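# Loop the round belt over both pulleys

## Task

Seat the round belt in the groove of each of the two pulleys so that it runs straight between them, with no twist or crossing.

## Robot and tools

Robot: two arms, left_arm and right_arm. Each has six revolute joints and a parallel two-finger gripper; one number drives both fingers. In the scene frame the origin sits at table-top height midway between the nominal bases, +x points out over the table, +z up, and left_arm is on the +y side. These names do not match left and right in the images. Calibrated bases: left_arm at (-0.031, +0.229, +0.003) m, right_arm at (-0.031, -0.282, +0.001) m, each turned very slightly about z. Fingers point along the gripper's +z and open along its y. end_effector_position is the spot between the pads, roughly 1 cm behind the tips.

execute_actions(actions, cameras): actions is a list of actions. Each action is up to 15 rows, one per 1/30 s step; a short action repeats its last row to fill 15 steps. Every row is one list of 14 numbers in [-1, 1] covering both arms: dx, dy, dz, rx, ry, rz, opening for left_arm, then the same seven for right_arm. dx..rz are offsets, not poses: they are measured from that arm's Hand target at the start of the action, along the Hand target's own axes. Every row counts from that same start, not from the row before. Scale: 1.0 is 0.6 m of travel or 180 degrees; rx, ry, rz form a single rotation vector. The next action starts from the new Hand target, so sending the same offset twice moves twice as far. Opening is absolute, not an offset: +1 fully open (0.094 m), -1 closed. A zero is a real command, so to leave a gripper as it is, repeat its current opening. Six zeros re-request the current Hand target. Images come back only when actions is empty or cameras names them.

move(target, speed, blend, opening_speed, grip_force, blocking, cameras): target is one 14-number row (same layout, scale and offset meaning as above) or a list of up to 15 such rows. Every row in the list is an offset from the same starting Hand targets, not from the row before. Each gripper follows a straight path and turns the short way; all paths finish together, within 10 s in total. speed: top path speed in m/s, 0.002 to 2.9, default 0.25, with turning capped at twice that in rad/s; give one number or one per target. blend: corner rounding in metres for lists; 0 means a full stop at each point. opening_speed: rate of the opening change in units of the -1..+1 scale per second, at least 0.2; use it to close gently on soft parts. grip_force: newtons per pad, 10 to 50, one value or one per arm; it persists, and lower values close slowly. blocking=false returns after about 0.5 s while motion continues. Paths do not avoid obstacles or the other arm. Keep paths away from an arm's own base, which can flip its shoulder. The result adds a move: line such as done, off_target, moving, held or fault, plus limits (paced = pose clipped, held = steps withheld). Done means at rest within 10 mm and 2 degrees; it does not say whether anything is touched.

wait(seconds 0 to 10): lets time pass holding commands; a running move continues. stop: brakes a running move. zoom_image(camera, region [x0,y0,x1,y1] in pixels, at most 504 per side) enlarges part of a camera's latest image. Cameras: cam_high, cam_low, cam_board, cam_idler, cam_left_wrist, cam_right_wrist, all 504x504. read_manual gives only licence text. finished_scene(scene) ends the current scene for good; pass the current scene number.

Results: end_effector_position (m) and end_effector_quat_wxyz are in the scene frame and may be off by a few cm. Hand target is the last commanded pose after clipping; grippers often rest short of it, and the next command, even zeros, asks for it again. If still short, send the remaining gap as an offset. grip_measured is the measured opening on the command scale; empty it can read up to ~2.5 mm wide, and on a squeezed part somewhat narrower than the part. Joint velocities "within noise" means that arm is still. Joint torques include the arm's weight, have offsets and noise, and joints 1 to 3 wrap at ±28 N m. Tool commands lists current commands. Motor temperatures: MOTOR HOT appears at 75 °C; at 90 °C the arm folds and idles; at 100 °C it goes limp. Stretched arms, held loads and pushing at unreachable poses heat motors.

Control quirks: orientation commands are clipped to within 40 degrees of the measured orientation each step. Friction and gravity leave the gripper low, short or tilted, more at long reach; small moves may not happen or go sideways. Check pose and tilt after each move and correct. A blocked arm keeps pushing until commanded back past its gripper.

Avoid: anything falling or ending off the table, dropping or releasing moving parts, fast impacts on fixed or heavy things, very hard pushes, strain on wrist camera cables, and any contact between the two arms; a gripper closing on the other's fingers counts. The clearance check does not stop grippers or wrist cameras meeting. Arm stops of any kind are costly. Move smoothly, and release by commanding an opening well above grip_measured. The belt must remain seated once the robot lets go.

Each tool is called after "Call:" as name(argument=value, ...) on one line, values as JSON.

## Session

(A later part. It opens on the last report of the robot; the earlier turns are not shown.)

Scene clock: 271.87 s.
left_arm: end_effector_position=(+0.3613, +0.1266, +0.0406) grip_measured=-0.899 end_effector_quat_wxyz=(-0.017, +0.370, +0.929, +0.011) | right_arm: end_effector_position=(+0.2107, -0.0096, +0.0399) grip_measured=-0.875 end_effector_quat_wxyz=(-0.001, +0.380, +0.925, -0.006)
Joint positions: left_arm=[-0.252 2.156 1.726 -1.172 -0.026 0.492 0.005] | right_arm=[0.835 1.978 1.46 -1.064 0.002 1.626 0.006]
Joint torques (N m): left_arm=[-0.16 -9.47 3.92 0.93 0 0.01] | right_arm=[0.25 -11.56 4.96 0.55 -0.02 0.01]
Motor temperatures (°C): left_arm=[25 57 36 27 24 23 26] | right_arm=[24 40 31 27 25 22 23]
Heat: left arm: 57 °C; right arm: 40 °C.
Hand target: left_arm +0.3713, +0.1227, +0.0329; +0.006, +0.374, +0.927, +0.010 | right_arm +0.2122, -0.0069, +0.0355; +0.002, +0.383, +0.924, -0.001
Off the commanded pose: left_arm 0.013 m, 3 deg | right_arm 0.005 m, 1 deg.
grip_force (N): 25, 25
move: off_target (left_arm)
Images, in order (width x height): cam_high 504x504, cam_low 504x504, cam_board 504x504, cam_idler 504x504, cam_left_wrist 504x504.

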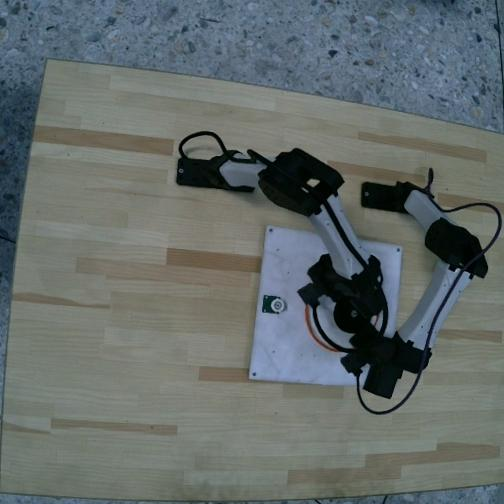

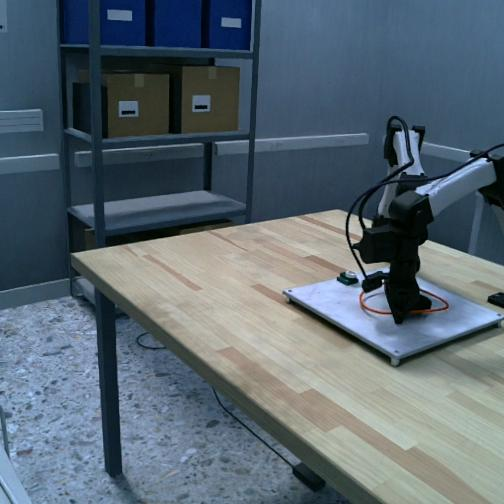

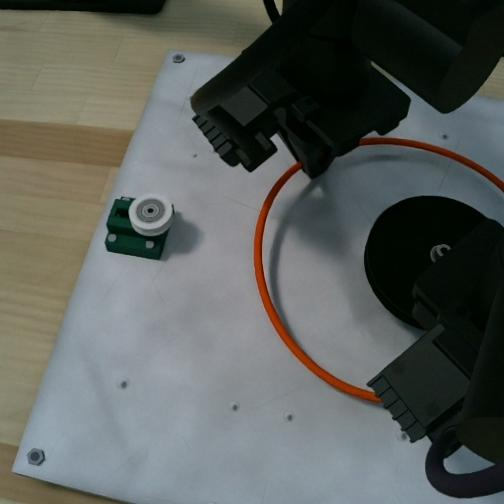

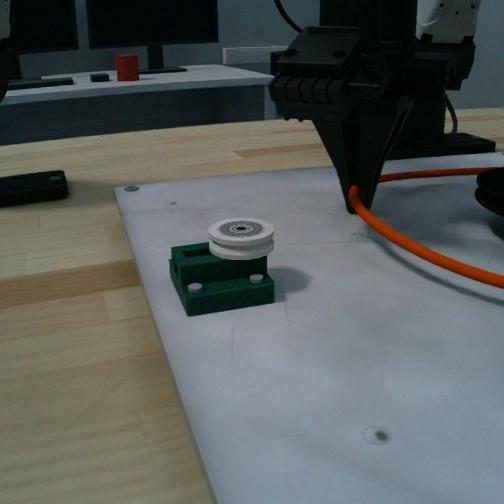

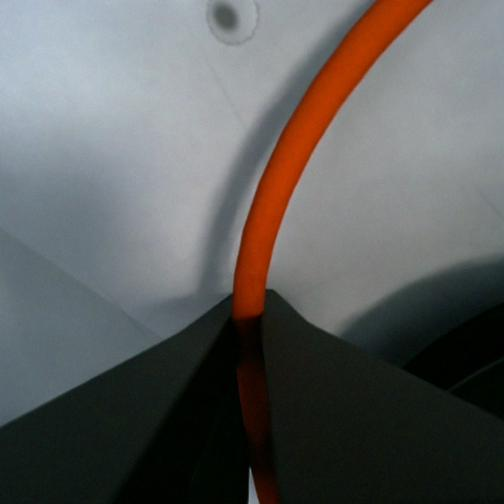

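Call:
move(target=[[0.0742,0,0,0,0,-0.125,-1,-0.0637,0.0165,0,0,0,-0.125,-1],[0.137,-0.035,0,0,0,-0.25,-1,-0.1215,0.058,0,0,0,-0.25,-1]], cameras=["all"], blend=0.01, speed=0.12)

Call:
zoom_image(camera="cam_high", region=[230, 210, 420, 400])

Call:
zoom_image(camera="cam_low", region=[320, 230, 504, 370])

Scene clock: 306.60 s.
left_arm: end_effector_position=(+0.3165, +0.1574, +0.0394) grip_measured=-0.899 end_effector_quat_wxyz=(+0.042, +0.000, +0.999, -0.003) | right_arm: end_effector_position=(+0.2805, -0.0336, +0.0404) grip_measured=-0.875 end_effector_quat_wxyz=(-0.002, -0.001, +1.000, +0.001)
Joint positions: left_arm=[-0.194 1.863 1.291 -0.915 -0.011 -0.208 0.005] | right_arm=[0.66 2.097 1.639 -1.114 -0.005 0.67 0.006]
Joint torques (N m): left_arm=[0.24 -7.97 3.43 0.11 -0.18 -0.24] | right_arm=[-0.55 -11.18 8.01 0.51 0.13 -0.09]
Motor temperatures (°C): left_arm=[25 55 34 28 24 23 26] | right_arm=[24 41 31 27 25 22 24]
Heat: left arm: 55 °C; right arm: 41 °C.
Hand target: left_arm +0.2975, +0.1647, +0.0320; +0.009, -0.009, +1.000, +0.007 | right_arm +0.2883, -0.0338, +0.0358; +0.001, +0.000, +1.000, -0.001
Off the commanded pose: left_arm 0.021 m, 4 deg | right_arm 0.009 m, 0 deg.
grip_force (N): 25, 25
move: off_target (left_arm)

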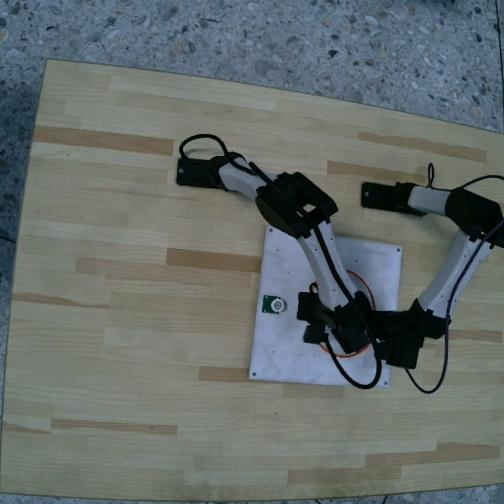

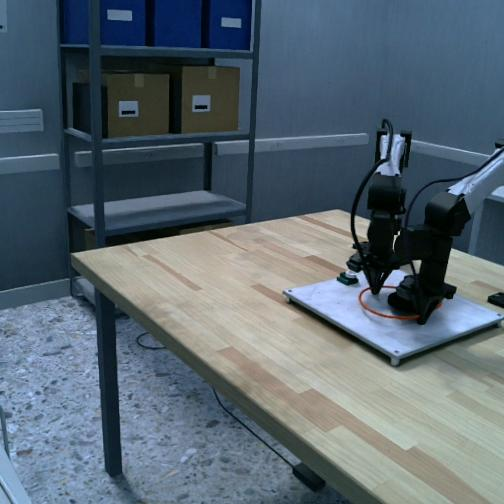

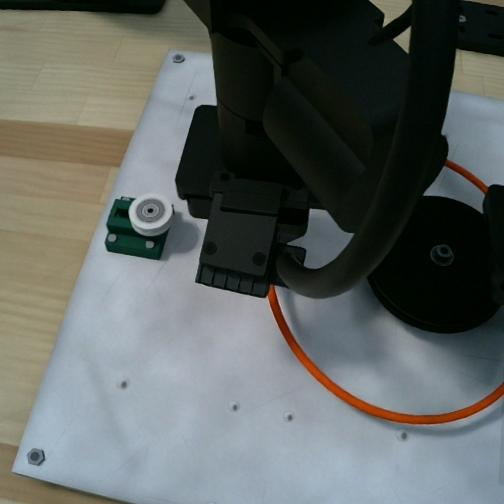

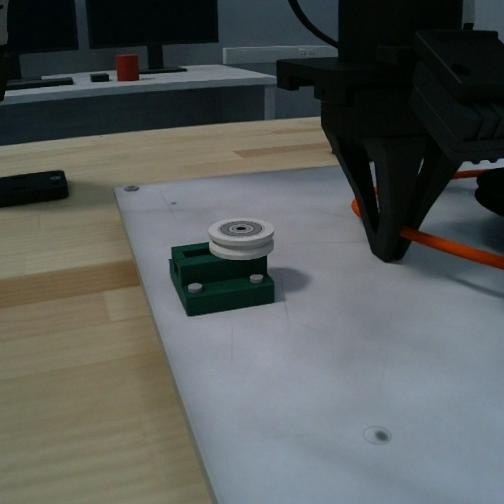

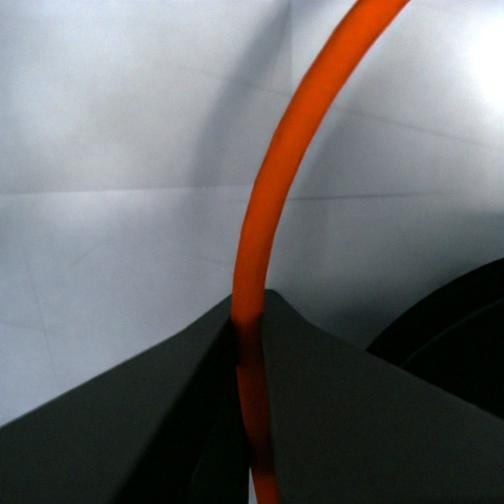

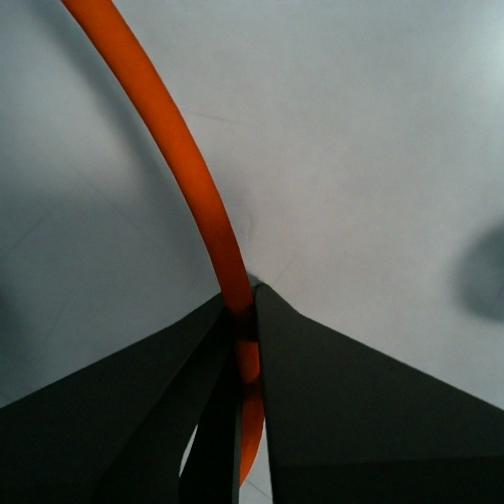

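Scaled by 2.653 from the camera's 504x504 image, which has a finer 720x720 frame.

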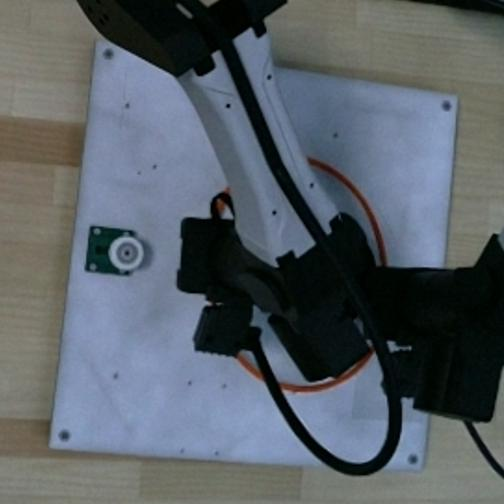

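Scaled by 2.739 from the camera's 504x504 image, which has a finer 720x720 frame.

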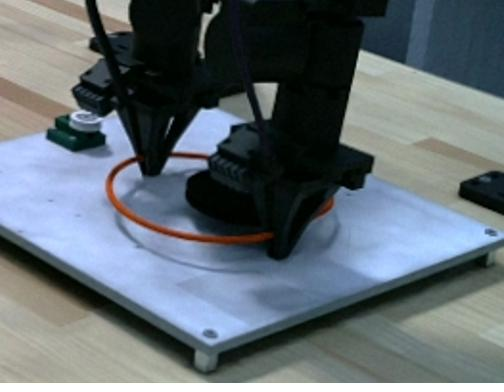

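Call:
move(target=[0.045,0.007,0,0,0,0,-1,-0.005,-0.1,-0.053,0,0,0,-1], cameras=["all"], speed=0.12)

Call:
zoom_image(camera="cam_low", region=[320, 230, 504, 370])

Scene clock: 321.40 s.
left_arm: end_effector_position=(+0.2906, +0.1630, +0.0390) grip_measured=-0.899 end_effector_quat_wxyz=(+0.043, -0.003, +0.999, -0.003) | right_arm: end_effector_position=(+0.2942, -0.0875, +0.0580) grip_measured=-0.875 end_effector_quat_wxyz=(-0.003, -0.001, +1.000, +0.001)
Joint positions: left_arm=[-0.194 1.767 1.167 -0.886 -0.011 -0.214 0.005] | right_arm=[0.526 2.011 1.581 -1.146 -0.005 0.536 0.006]
Joint torques (N m): left_arm=[-0.18 -7.23 3.44 0.11 -0.17 -0.25] | right_arm=[-0.46 -16.25 5.18 0.24 0.09 -0.11]
Motor temperatures (°C): left_arm=[25 50 33 27 24 23 26] | right_arm=[24 44 32 27 25 22 24]
Heat: left arm: 50 °C; right arm: 44 °C.
Hand target: left_arm +0.2705, +0.1685, +0.0316; +0.009, -0.009, +1.000, +0.007 | right_arm +0.2912, -0.0937, +0.0678; +0.001, +0.000, +1.000, -0.001
Off the commanded pose: left_arm 0.022 m, 4 deg | right_arm 0.012 m, 1 deg.
grip_force (N): 25, 25
move: off_target (left_arm, right_arm)

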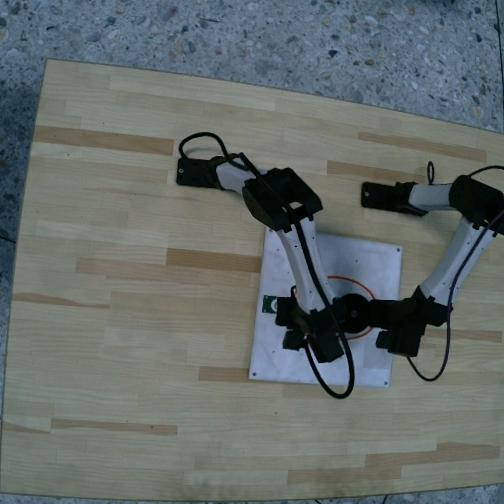

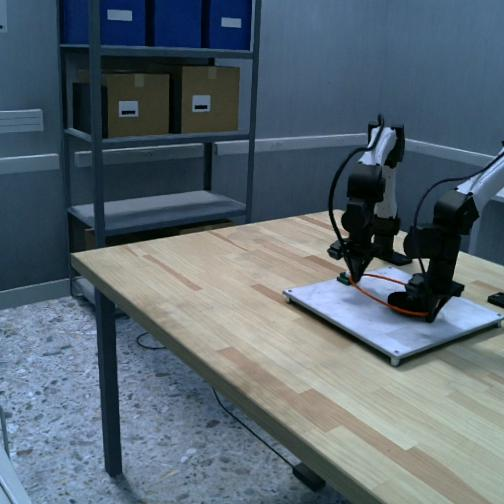

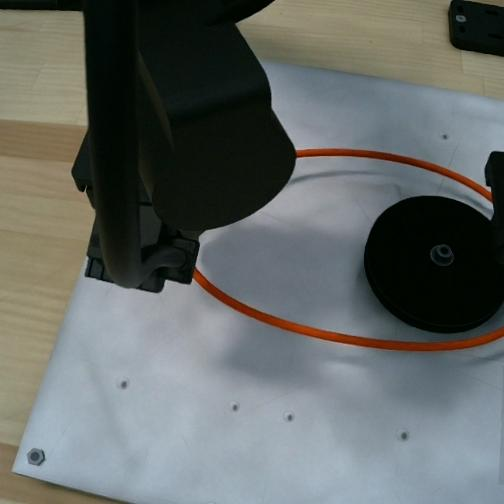

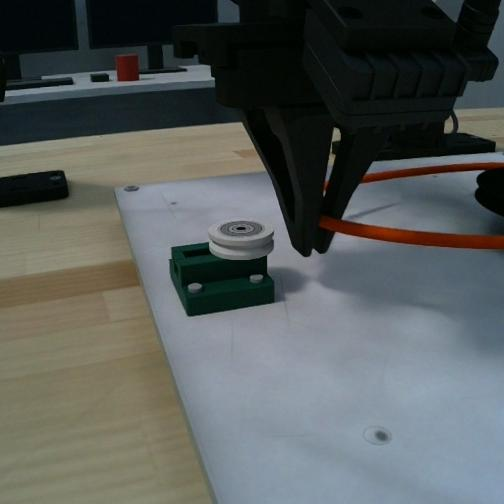

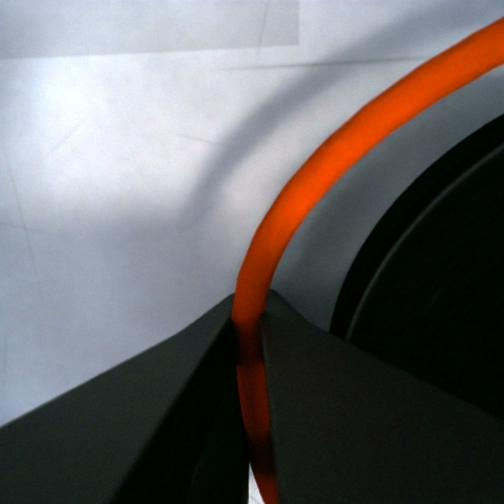

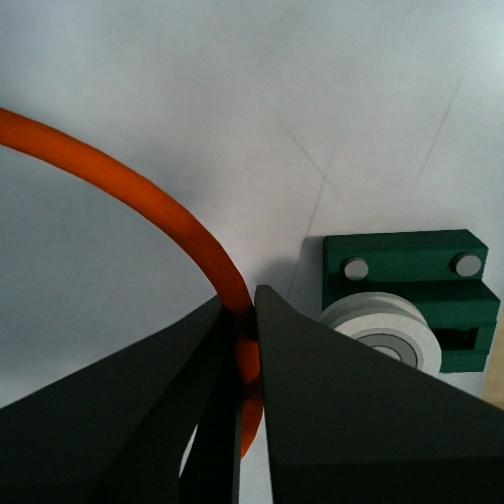

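Scaled by 2.739 from the camera's 504x504 image, which has a finer 720x720 frame.

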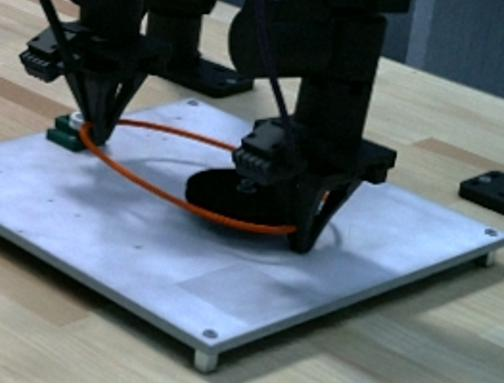

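Call:
move(target=[0,0,0,0,0,0,-1,0.035,-0.0625,-0.02,0,0,0,-1], cameras=["all"], speed=0.1)

Call:
zoom_image(camera="cam_low", region=[320, 230, 504, 370])

Call:
zoom_image(camera="cam_board", region=[304, 150, 504, 350])

Scene clock: 357.43 s.
left_arm: end_effector_position=(+0.2904, +0.1600, +0.0391) grip_measured=-0.899 end_effector_quat_wxyz=(+0.043, -0.001, +0.999, -0.008) | right_arm: end_effector_position=(+0.2760, -0.1092, +0.0727) grip_measured=-0.875 end_effector_quat_wxyz=(+0.003, -0.013, +1.000, +0.026)
Joint positions: left_arm=[-0.198 1.767 1.167 -0.884 -0.002 -0.214 0.005] | right_arm=[0.481 1.867 1.44 -1.114 -0.043 0.467 0.006]
Joint torques (N m): left_arm=[0.1 -7.16 3.34 0.1 -0.27 -0.25] | right_arm=[-1.88 -14.65 4.62 0.07 0.43 -0.07]
Motor temperatures (°C): left_arm=[25 44 32 26 24 23 26] | right_arm=[24 50 32 26 25 22 24]
Heat: left arm: 44 °C; right arm: 50 °C.
Hand target: left_arm +0.2705, +0.1685, +0.0316; +0.009, -0.009, +1.000, +0.007 | right_arm +0.2703, -0.1312, +0.0798; +0.001, +0.000, +1.000, -0.001
Off the commanded pose: left_arm 0.023 m, 4 deg | right_arm 0.024 m, 3 deg.
grip_force (N): 25, 25
move: off_target (left_arm, right_arm)

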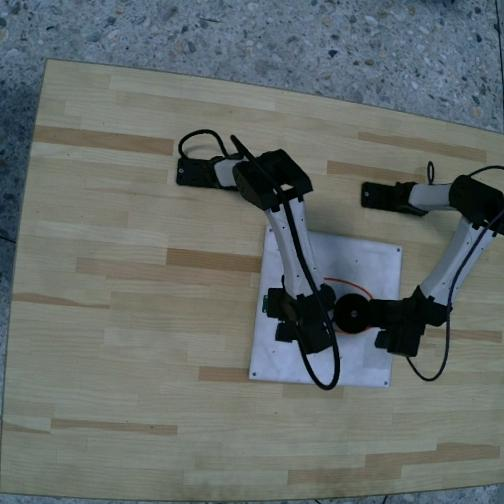

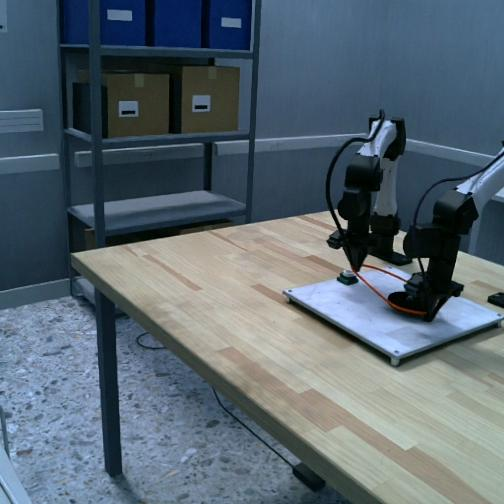

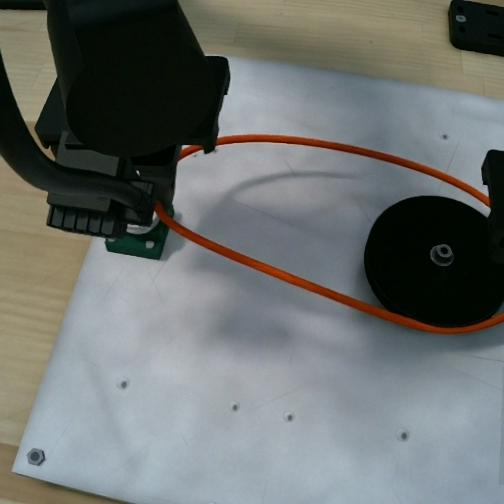

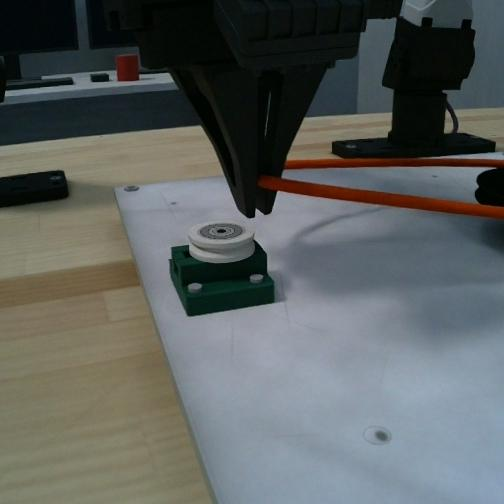

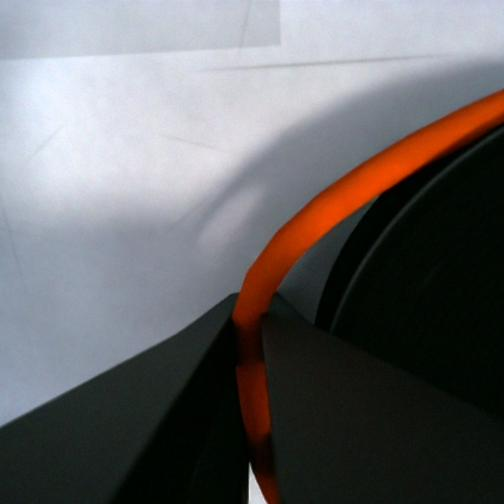

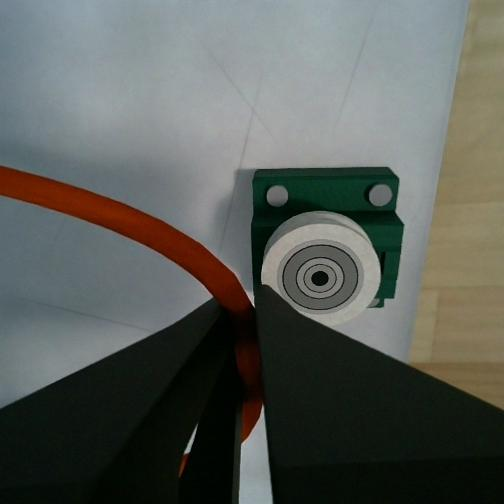

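Scaled by 2.739 from the camera's 504x504 image, which has a finer 720x720 frame.

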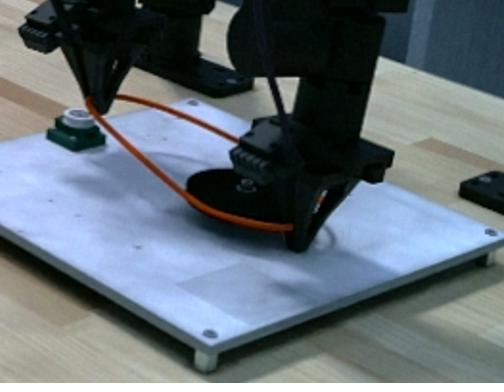

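Scaled by 2.520 from the camera's 504x504 image, which has a finer 720x720 frame.

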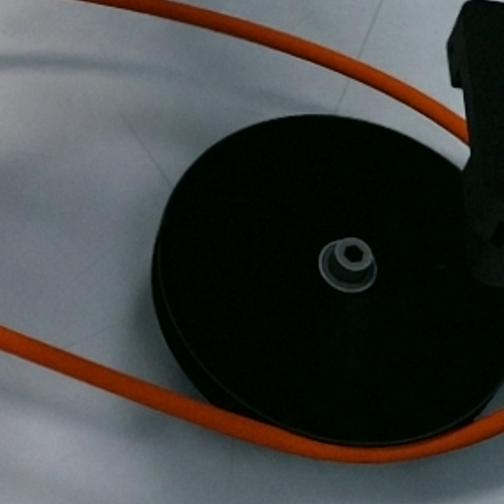

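Call:
move(target=[0,0,0,0,0,0,-1,0.0,0.055,-0.02,0,0,0,-1], cameras=["cam_idler","cam_right_wrist","cam_board"], speed=0.1)

Scene clock: 376.20 s.
left_arm: end_effector_position=(+0.2904, +0.1600, +0.0391) grip_measured=-0.899 end_effector_quat_wxyz=(+0.043, -0.001, +0.999, -0.008) | right_arm: end_effector_position=(+0.2678, -0.0946, +0.0875) grip_measured=-0.875 end_effector_quat_wxyz=(-0.001, -0.005, +1.000, +0.012)
Joint positions: left_arm=[-0.198 1.767 1.167 -0.884 -0.002 -0.214 0.005] | right_arm=[0.538 1.878 1.515 -1.197 -0.023 0.539 0.006]
Joint torques (N m): left_arm=[0.08 -7.19 3.37 0.11 -0.28 -0.24] | right_arm=[0.08 -10.8 8.85 0.23 0.25 0.06]
Heat: left arm: 44 °C; right arm: 53 °C.
Hand target: left_arm +0.2705, +0.1685, +0.0316; +0.009, -0.009, +1.000, +0.007 | right_arm +0.2703, -0.0982, +0.0918; +0.001, +0.000, +1.000, -0.001
Off the commanded pose: left_arm 0.023 m, 4 deg | right_arm 0.006 m, 2 deg.
grip_force (N): 25, 25
move: off_target (left_arm)
Images, in order (width x height): cam_board 504x504, cam_idler 504x504, cam_right_wrist 504x504.

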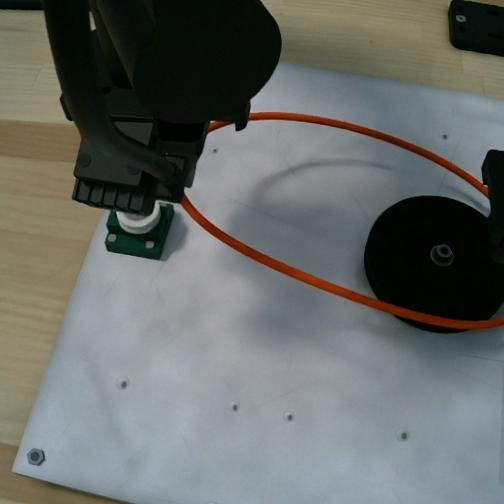

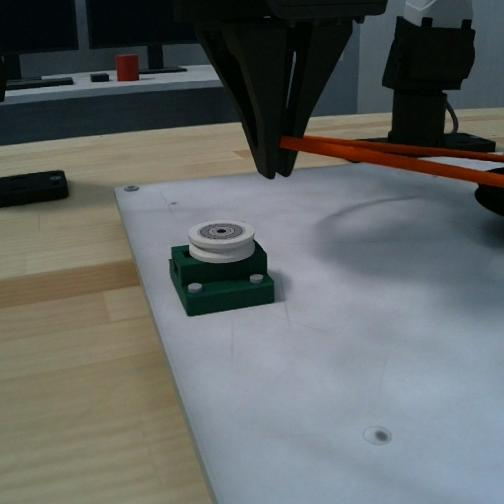

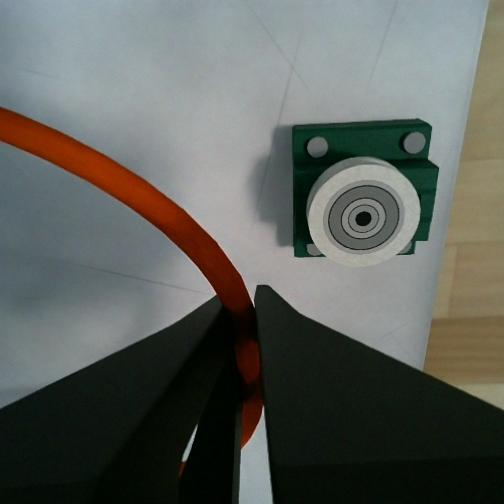

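Call:
move(target=[0,0,0,0,0,0,-1,-0.01,-0.085,0.027,0,0,0,-1], cameras=["cam_low","cam_idler","cam_right_wrist","cam_board","cam_left_wrist"], speed=0.08)

Call:
zoom_image(camera="cam_low", region=[320, 230, 504, 370])

Call:
zoom_image(camera="cam_board", region=[304, 150, 504, 350])

Scene clock: 421.47 s.
left_arm: end_effector_position=(+0.2904, +0.1600, +0.0391) grip_measured=-0.899 end_effector_quat_wxyz=(+0.043, -0.001, +0.999, -0.008) | right_arm: end_effector_position=(+0.2806, -0.1198, +0.0686) grip_measured=-0.875 end_effector_quat_wxyz=(+0.000, -0.019, +0.999, +0.038)
Joint positions: left_arm=[-0.198 1.767 1.167 -0.884 -0.002 -0.214 0.005] | right_arm=[0.435 1.864 1.419 -1.093 -0.069 0.409 0.006]
Joint torques (N m): left_arm=[0.09 -7.21 3.36 0.11 -0.26 -0.24] | right_arm=[-2.45 -14.86 4.57 0.07 0.75 -0.03]
Heat: left arm: 43 °C; right arm: 48 °C.
Hand target: left_arm +0.2705, +0.1685, +0.0316; +0.009, -0.009, +1.000, +0.007 | right_arm +0.2763, -0.1492, +0.0757; +0.001, +0.000, +1.000, -0.001
Off the commanded pose: left_arm 0.023 m, 4 deg | right_arm 0.031 m, 5 deg.
grip_force (N): 25, 25
move: off_target (left_arm, right_arm)
Images, in order (width x height): cam_low 504x504, cam_board 504x504, cam_idler 504x504, cam_left_wrist 504x504, cam_right_wrist 504x504.

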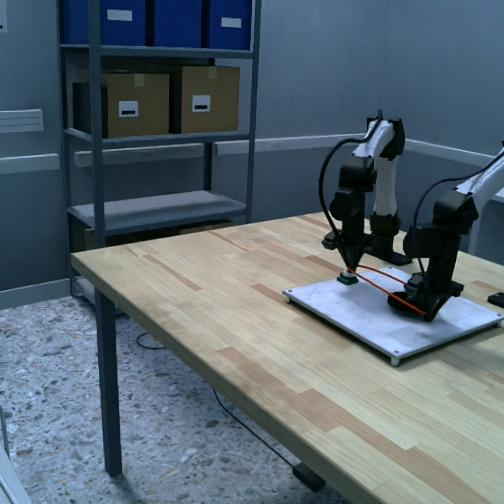

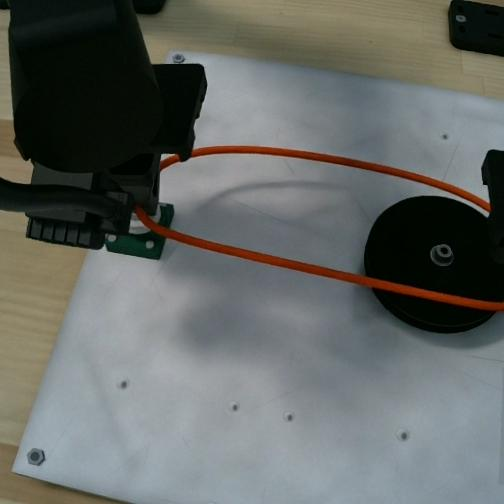

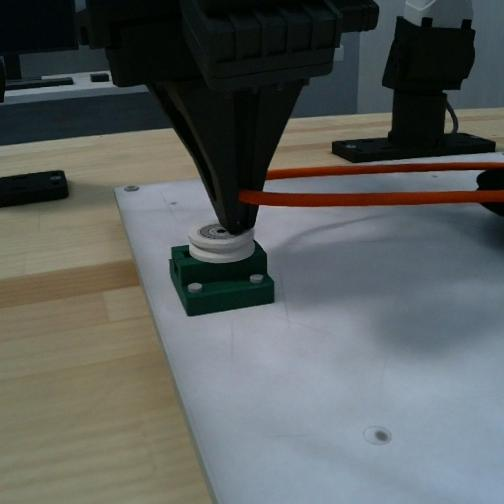

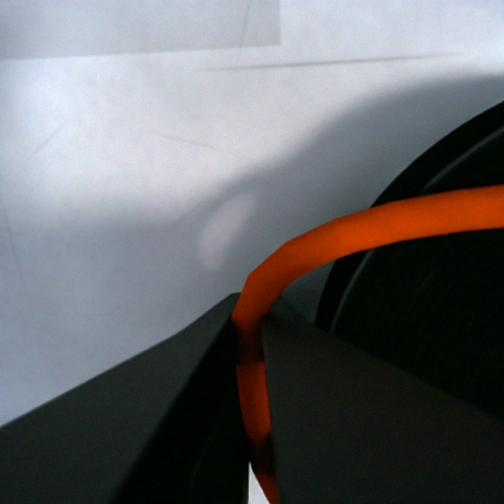

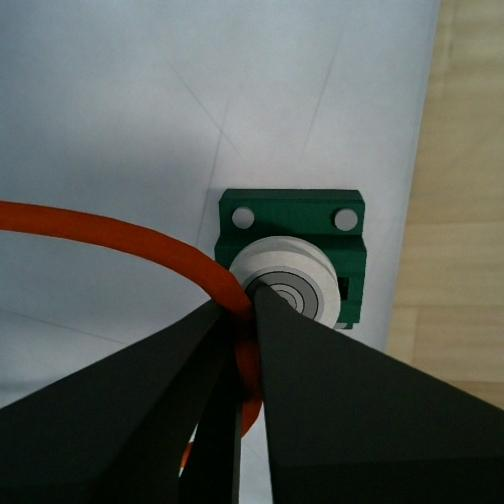

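Scaled by 2.739 from the camera's 504x504 image, which has a finer 720x720 frame.

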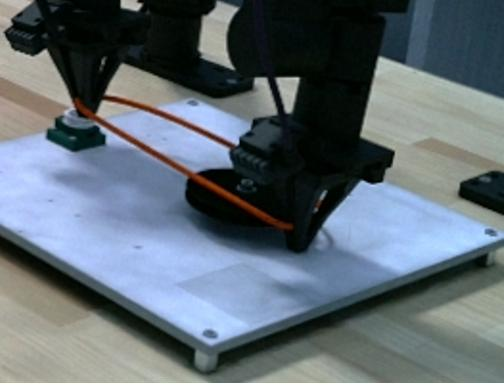

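Scaled by 2.520 from the camera's 504x504 image, which has a finer 720x720 frame.

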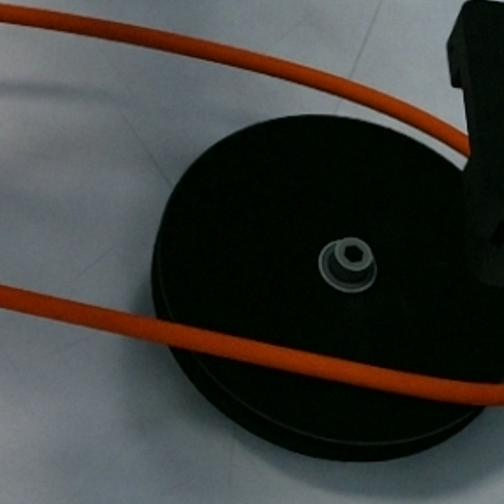

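Call:
move(target=[[0,0,0,0,0,0,-1,0,0.08,-0.01,0,0,0,-1],[0,0,0,0,0,0,-1,0.02,0.15,0,0,0,0,-1],[0,0,0,0,0,0,-1,0.03,0.16,0.055,0,0,0,-1]], cameras=["cam_idler","cam_right_wrist","cam_board","cam_left_wrist"], speed=0.1, blend=0.01)

Call:
zoom_image(camera="cam_low", region=[320, 230, 504, 370])

Call:
zoom_image(camera="cam_board", region=[304, 150, 504, 350])

Scene clock: 450.00 s.
left_arm: end_effector_position=(+0.2904, +0.1600, +0.0391) grip_measured=-0.899 end_effector_quat_wxyz=(+0.043, -0.001, +0.999, -0.008) | right_arm: end_effector_position=(+0.2574, -0.0543, +0.0455) grip_measured=-0.875 end_effector_quat_wxyz=(-0.004, -0.001, +1.000, +0.002)
Joint positions: left_arm=[-0.198 1.767 1.167 -0.884 -0.002 -0.215 0.005] | right_arm=[0.653 1.978 1.483 -1.08 -0.009 0.663 0.006]
Joint torques (N m): left_arm=[0.1 -7.21 3.37 0.1 -0.25 -0.22] | right_arm=[0.7 -11.92 5.26 0.54 0.08 0.07]
Heat: left arm: 43 °C; right arm: 53 °C.
Hand target: left_arm +0.2705, +0.1685, +0.0316; +0.009, -0.009, +1.000, +0.007 | right_arm +0.2583, -0.0534, +0.0424; +0.001, +0.000, +1.000, -0.001
Off the commanded pose: left_arm 0.023 m, 4 deg | right_arm 0.003 m, 1 deg.
grip_force (N): 25, 25
move: off_target (left_arm)
Images, in order (width x height): cam_board 504x504, cam_idler 504x504, cam_left_wrist 504x504, cam_right_wrist 504x504.

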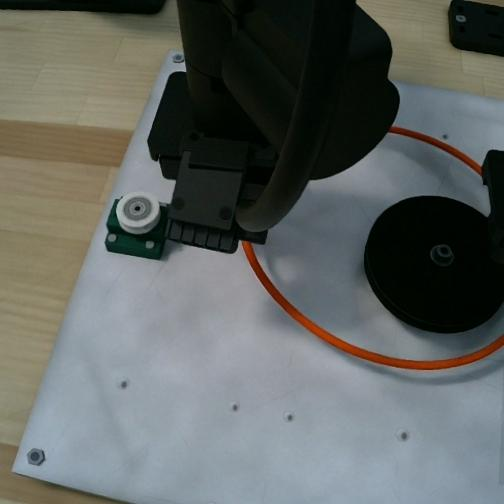

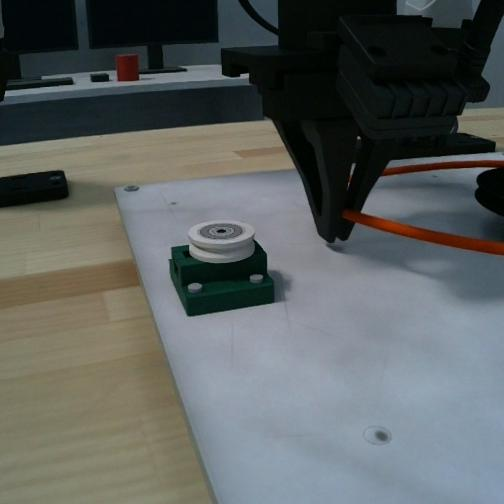

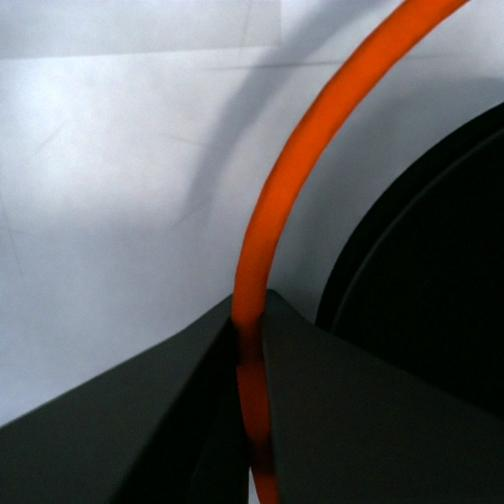

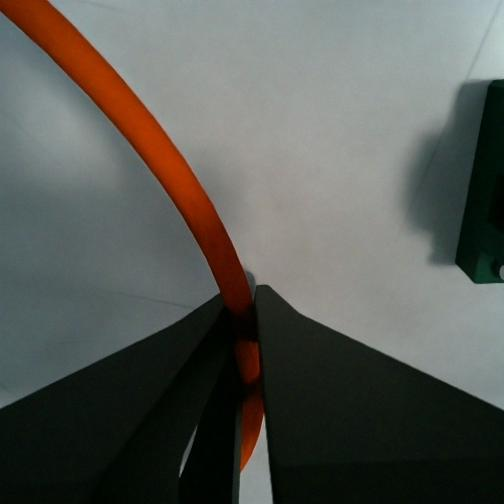

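This scene's latest camera images include none from cam_low. They are from: cam_board, cam_idler, cam_left_wrist, cam_right_wrist. cam_low's image comes with the result of a call that names it in "cameras".

Scaled by 2.520 from the camera's 504x504 image, which has a finer 720x720 frame.

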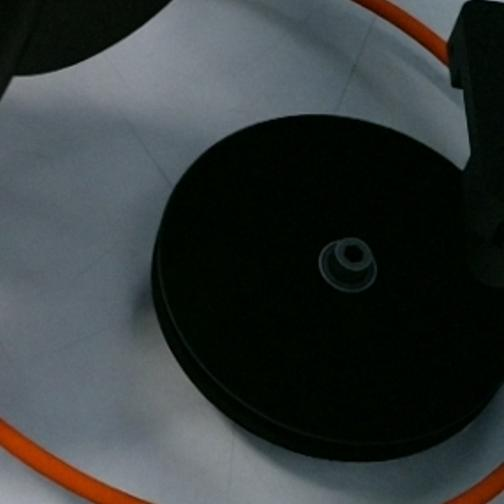

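Call:
zoom_image(camera="cam_idler", region=[424, 130, 504, 210])

Call:
move(target=[0,0,0,0,0,0,-1,0.065,-0.08,0.008,0,0,0,-1], cameras=["cam_idler","cam_low","cam_right_wrist","cam_board","cam_left_wrist"], speed=0.08)

Call:
zoom_image(camera="cam_low", region=[320, 230, 504, 370])

Call:
zoom_image(camera="cam_board", region=[304, 150, 504, 350])

Scaled by 6.300 from the camera's 504x504 image, which has a finer 720x720 frame.

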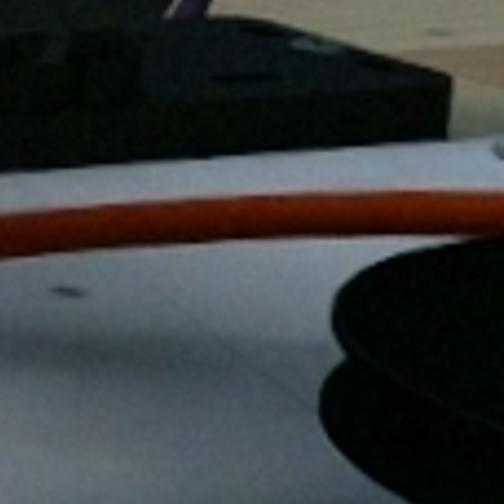

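Scene clock: 462.17 s.
left_arm: end_effector_position=(+0.2904, +0.1600, +0.0391) grip_measured=-0.899 end_effector_quat_wxyz=(+0.043, -0.001, +0.999, -0.008) | right_arm: end_effector_position=(+0.2275, -0.0874, +0.0390) grip_measured=-0.875 end_effector_quat_wxyz=(+0.013, -0.004, +1.000, +0.016)
Joint positions: left_arm=[-0.198 1.767 1.167 -0.884 -0.002 -0.215 0.005] | right_arm=[0.629 1.787 1.199 -0.943 -0.01 0.632 0.006]
Joint torques (N m): left_arm=[0.12 -7.27 3.41 0.11 -0.25 -0.24] | right_arm=[-0.9 -11.66 3.56 0.21 0.17 -0.11]
Heat: left arm: 43 °C; right arm: 51 °C.
Hand target: left_arm +0.2705, +0.1685, +0.0316; +0.009, -0.009, +1.000, +0.007 | right_arm +0.2194, -0.1013, +0.0377; +0.001, +0.000, +1.000, -0.001
Off the commanded pose: left_arm 0.023 m, 4 deg | right_arm 0.016 m, 2 deg.
grip_force (N): 25, 25
move: off_target (left_arm, right_arm)
Images, in order (width x height): cam_low 504x504, cam_board 504x504, cam_idler 504x504, cam_left_wrist 504x504, cam_right_wrist 504x504.

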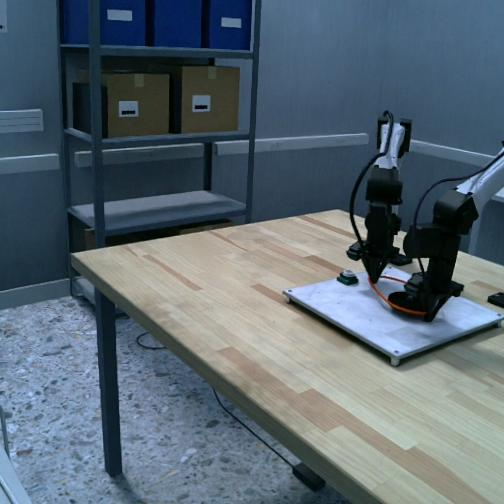

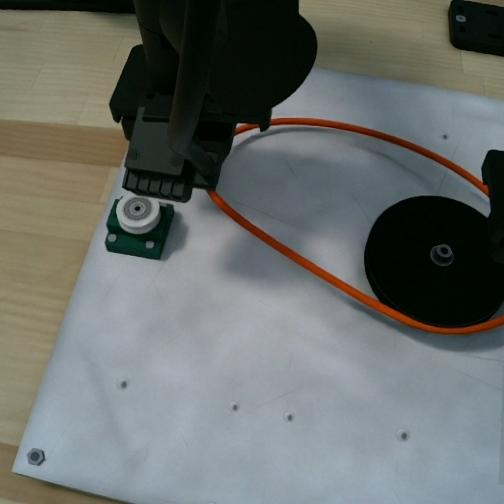

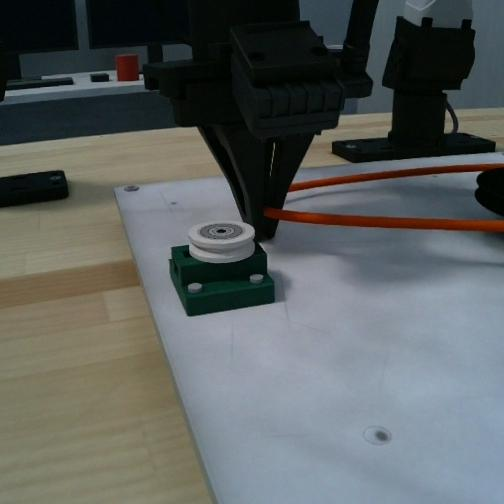

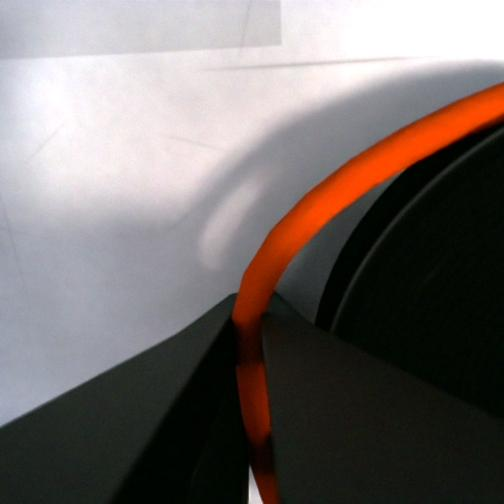

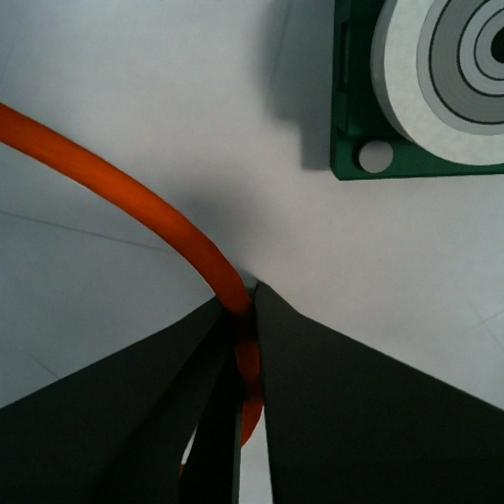

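Scaled by 2.739 from the camera's 504x504 image, which has a finer 720x720 frame.

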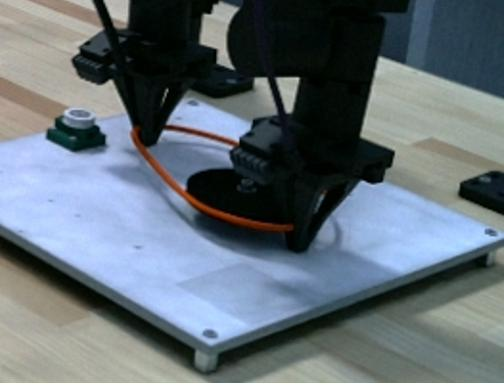

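Scaled by 2.520 from the camera's 504x504 image, which has a finer 720x720 frame.

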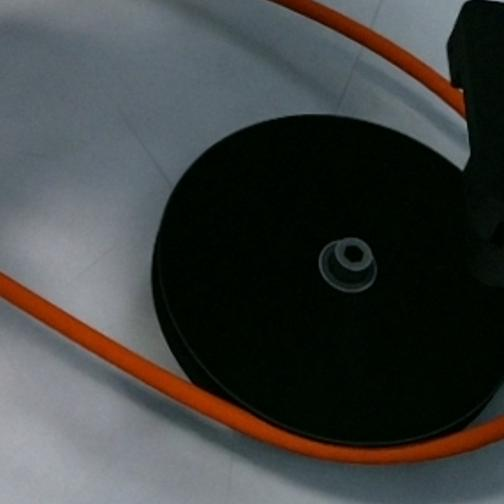

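Call:
move(target=[[0,0,0.008,0,0,0,-1,0,0.04,0.005,0,0,0,-1],[0,0,0.01,0,0,0,-1,0.0,-0.015,0.005,0,0,0,-1]], cameras=["cam_idler","cam_low","cam_left_wrist","cam_board"], speed=0.06)

Call:
zoom_image(camera="cam_low", region=[370, 260, 460, 350])

Call:
zoom_image(camera="cam_board", region=[304, 150, 504, 350])

Call:
zoom_image(camera="cam_idler", region=[384, 130, 504, 250])

Scene clock: 490.53 s.
left_arm: end_effector_position=(+0.2909, +0.1599, +0.0388) grip_measured=-0.899 end_effector_quat_wxyz=(+0.046, -0.001, +0.999, -0.009) | right_arm: end_effector_position=(+0.2289, -0.0901, +0.0388) grip_measured=-0.875 end_effector_quat_wxyz=(+0.016, -0.007, +0.999, +0.029)
Joint positions: left_arm=[-0.198 1.763 1.16 -0.874 -0.002 -0.215 0.005] | right_arm=[0.61 1.768 1.174 -0.917 -0.029 0.607 0.006]
Joint torques (N m): left_arm=[0.06 -6.26 2.73 0.23 -0.26 -0.22] | right_arm=[-1.26 -11.3 3.23 0.11 0.32 -0.07]
Heat: left arm: 43 °C; right arm: 48 °C.
Hand target: left_arm +0.2706, +0.1686, +0.0256; +0.009, -0.009, +1.000, +0.007 | right_arm +0.2194, -0.1103, +0.0347; +0.001, +0.000, +1.000, -0.001
Off the commanded pose: left_arm 0.026 m, 5 deg | right_arm 0.023 m, 4 deg.
grip_force (N): 25, 25
move: off_target (left_arm, right_arm)
Images, in order (width x height): cam_low 504x504, cam_board 504x504, cam_idler 504x504, cam_left_wrist 504x504.

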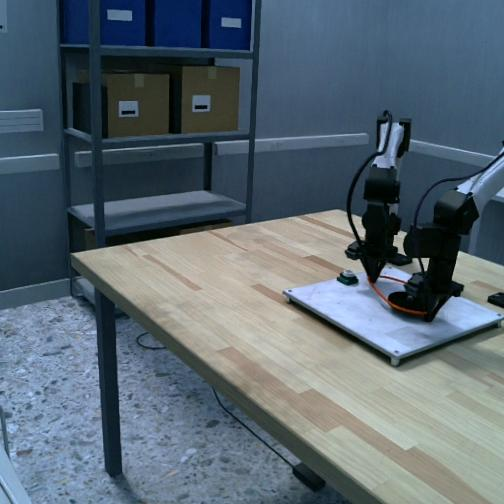

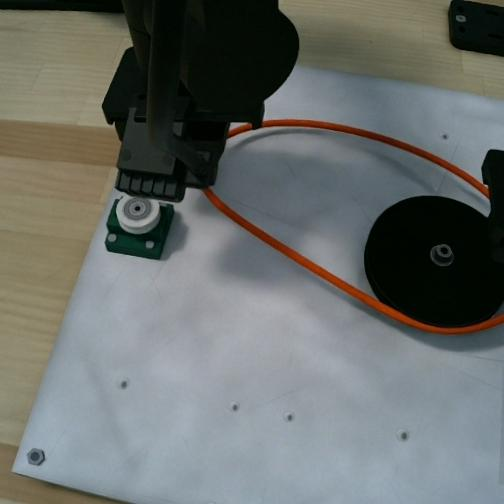

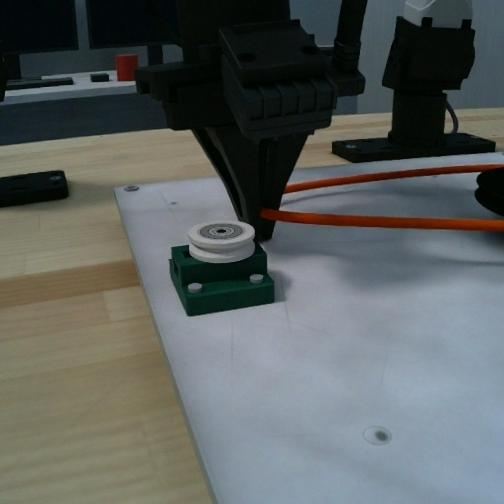

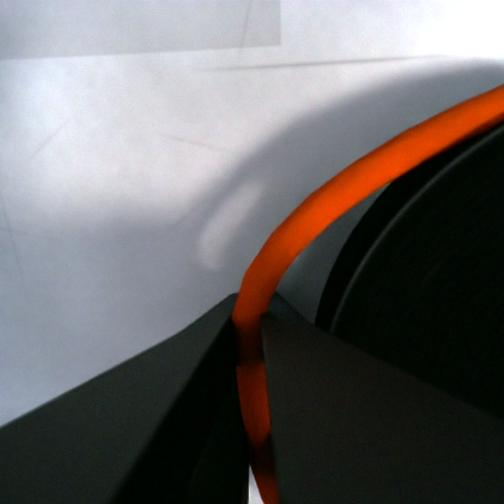

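Scaled by 5.600 from the camera's 504x504 image, which has a finer 720x720 frame.

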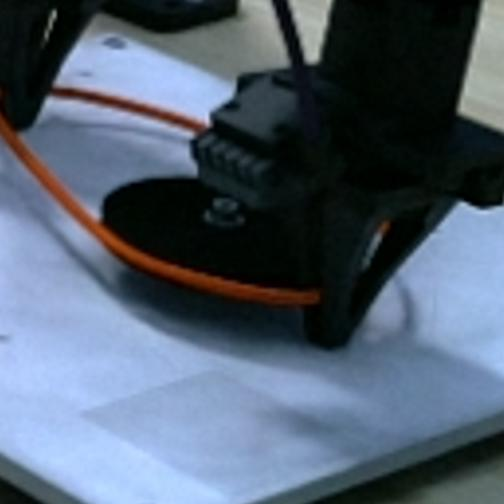

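Scaled by 2.520 from the camera's 504x504 image, which has a finer 720x720 frame.

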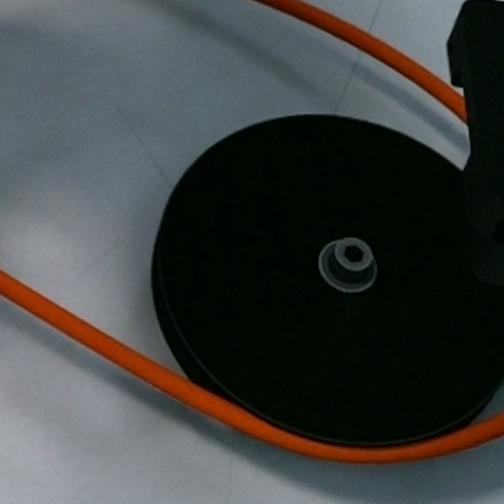

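Scaled by 4.200 from the camera's 504x504 image, which has a finer 720x720 frame.

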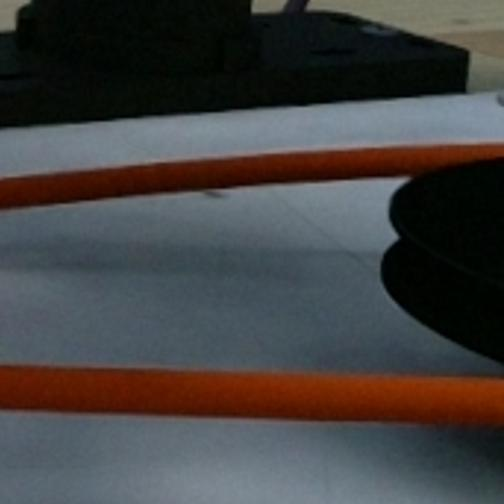

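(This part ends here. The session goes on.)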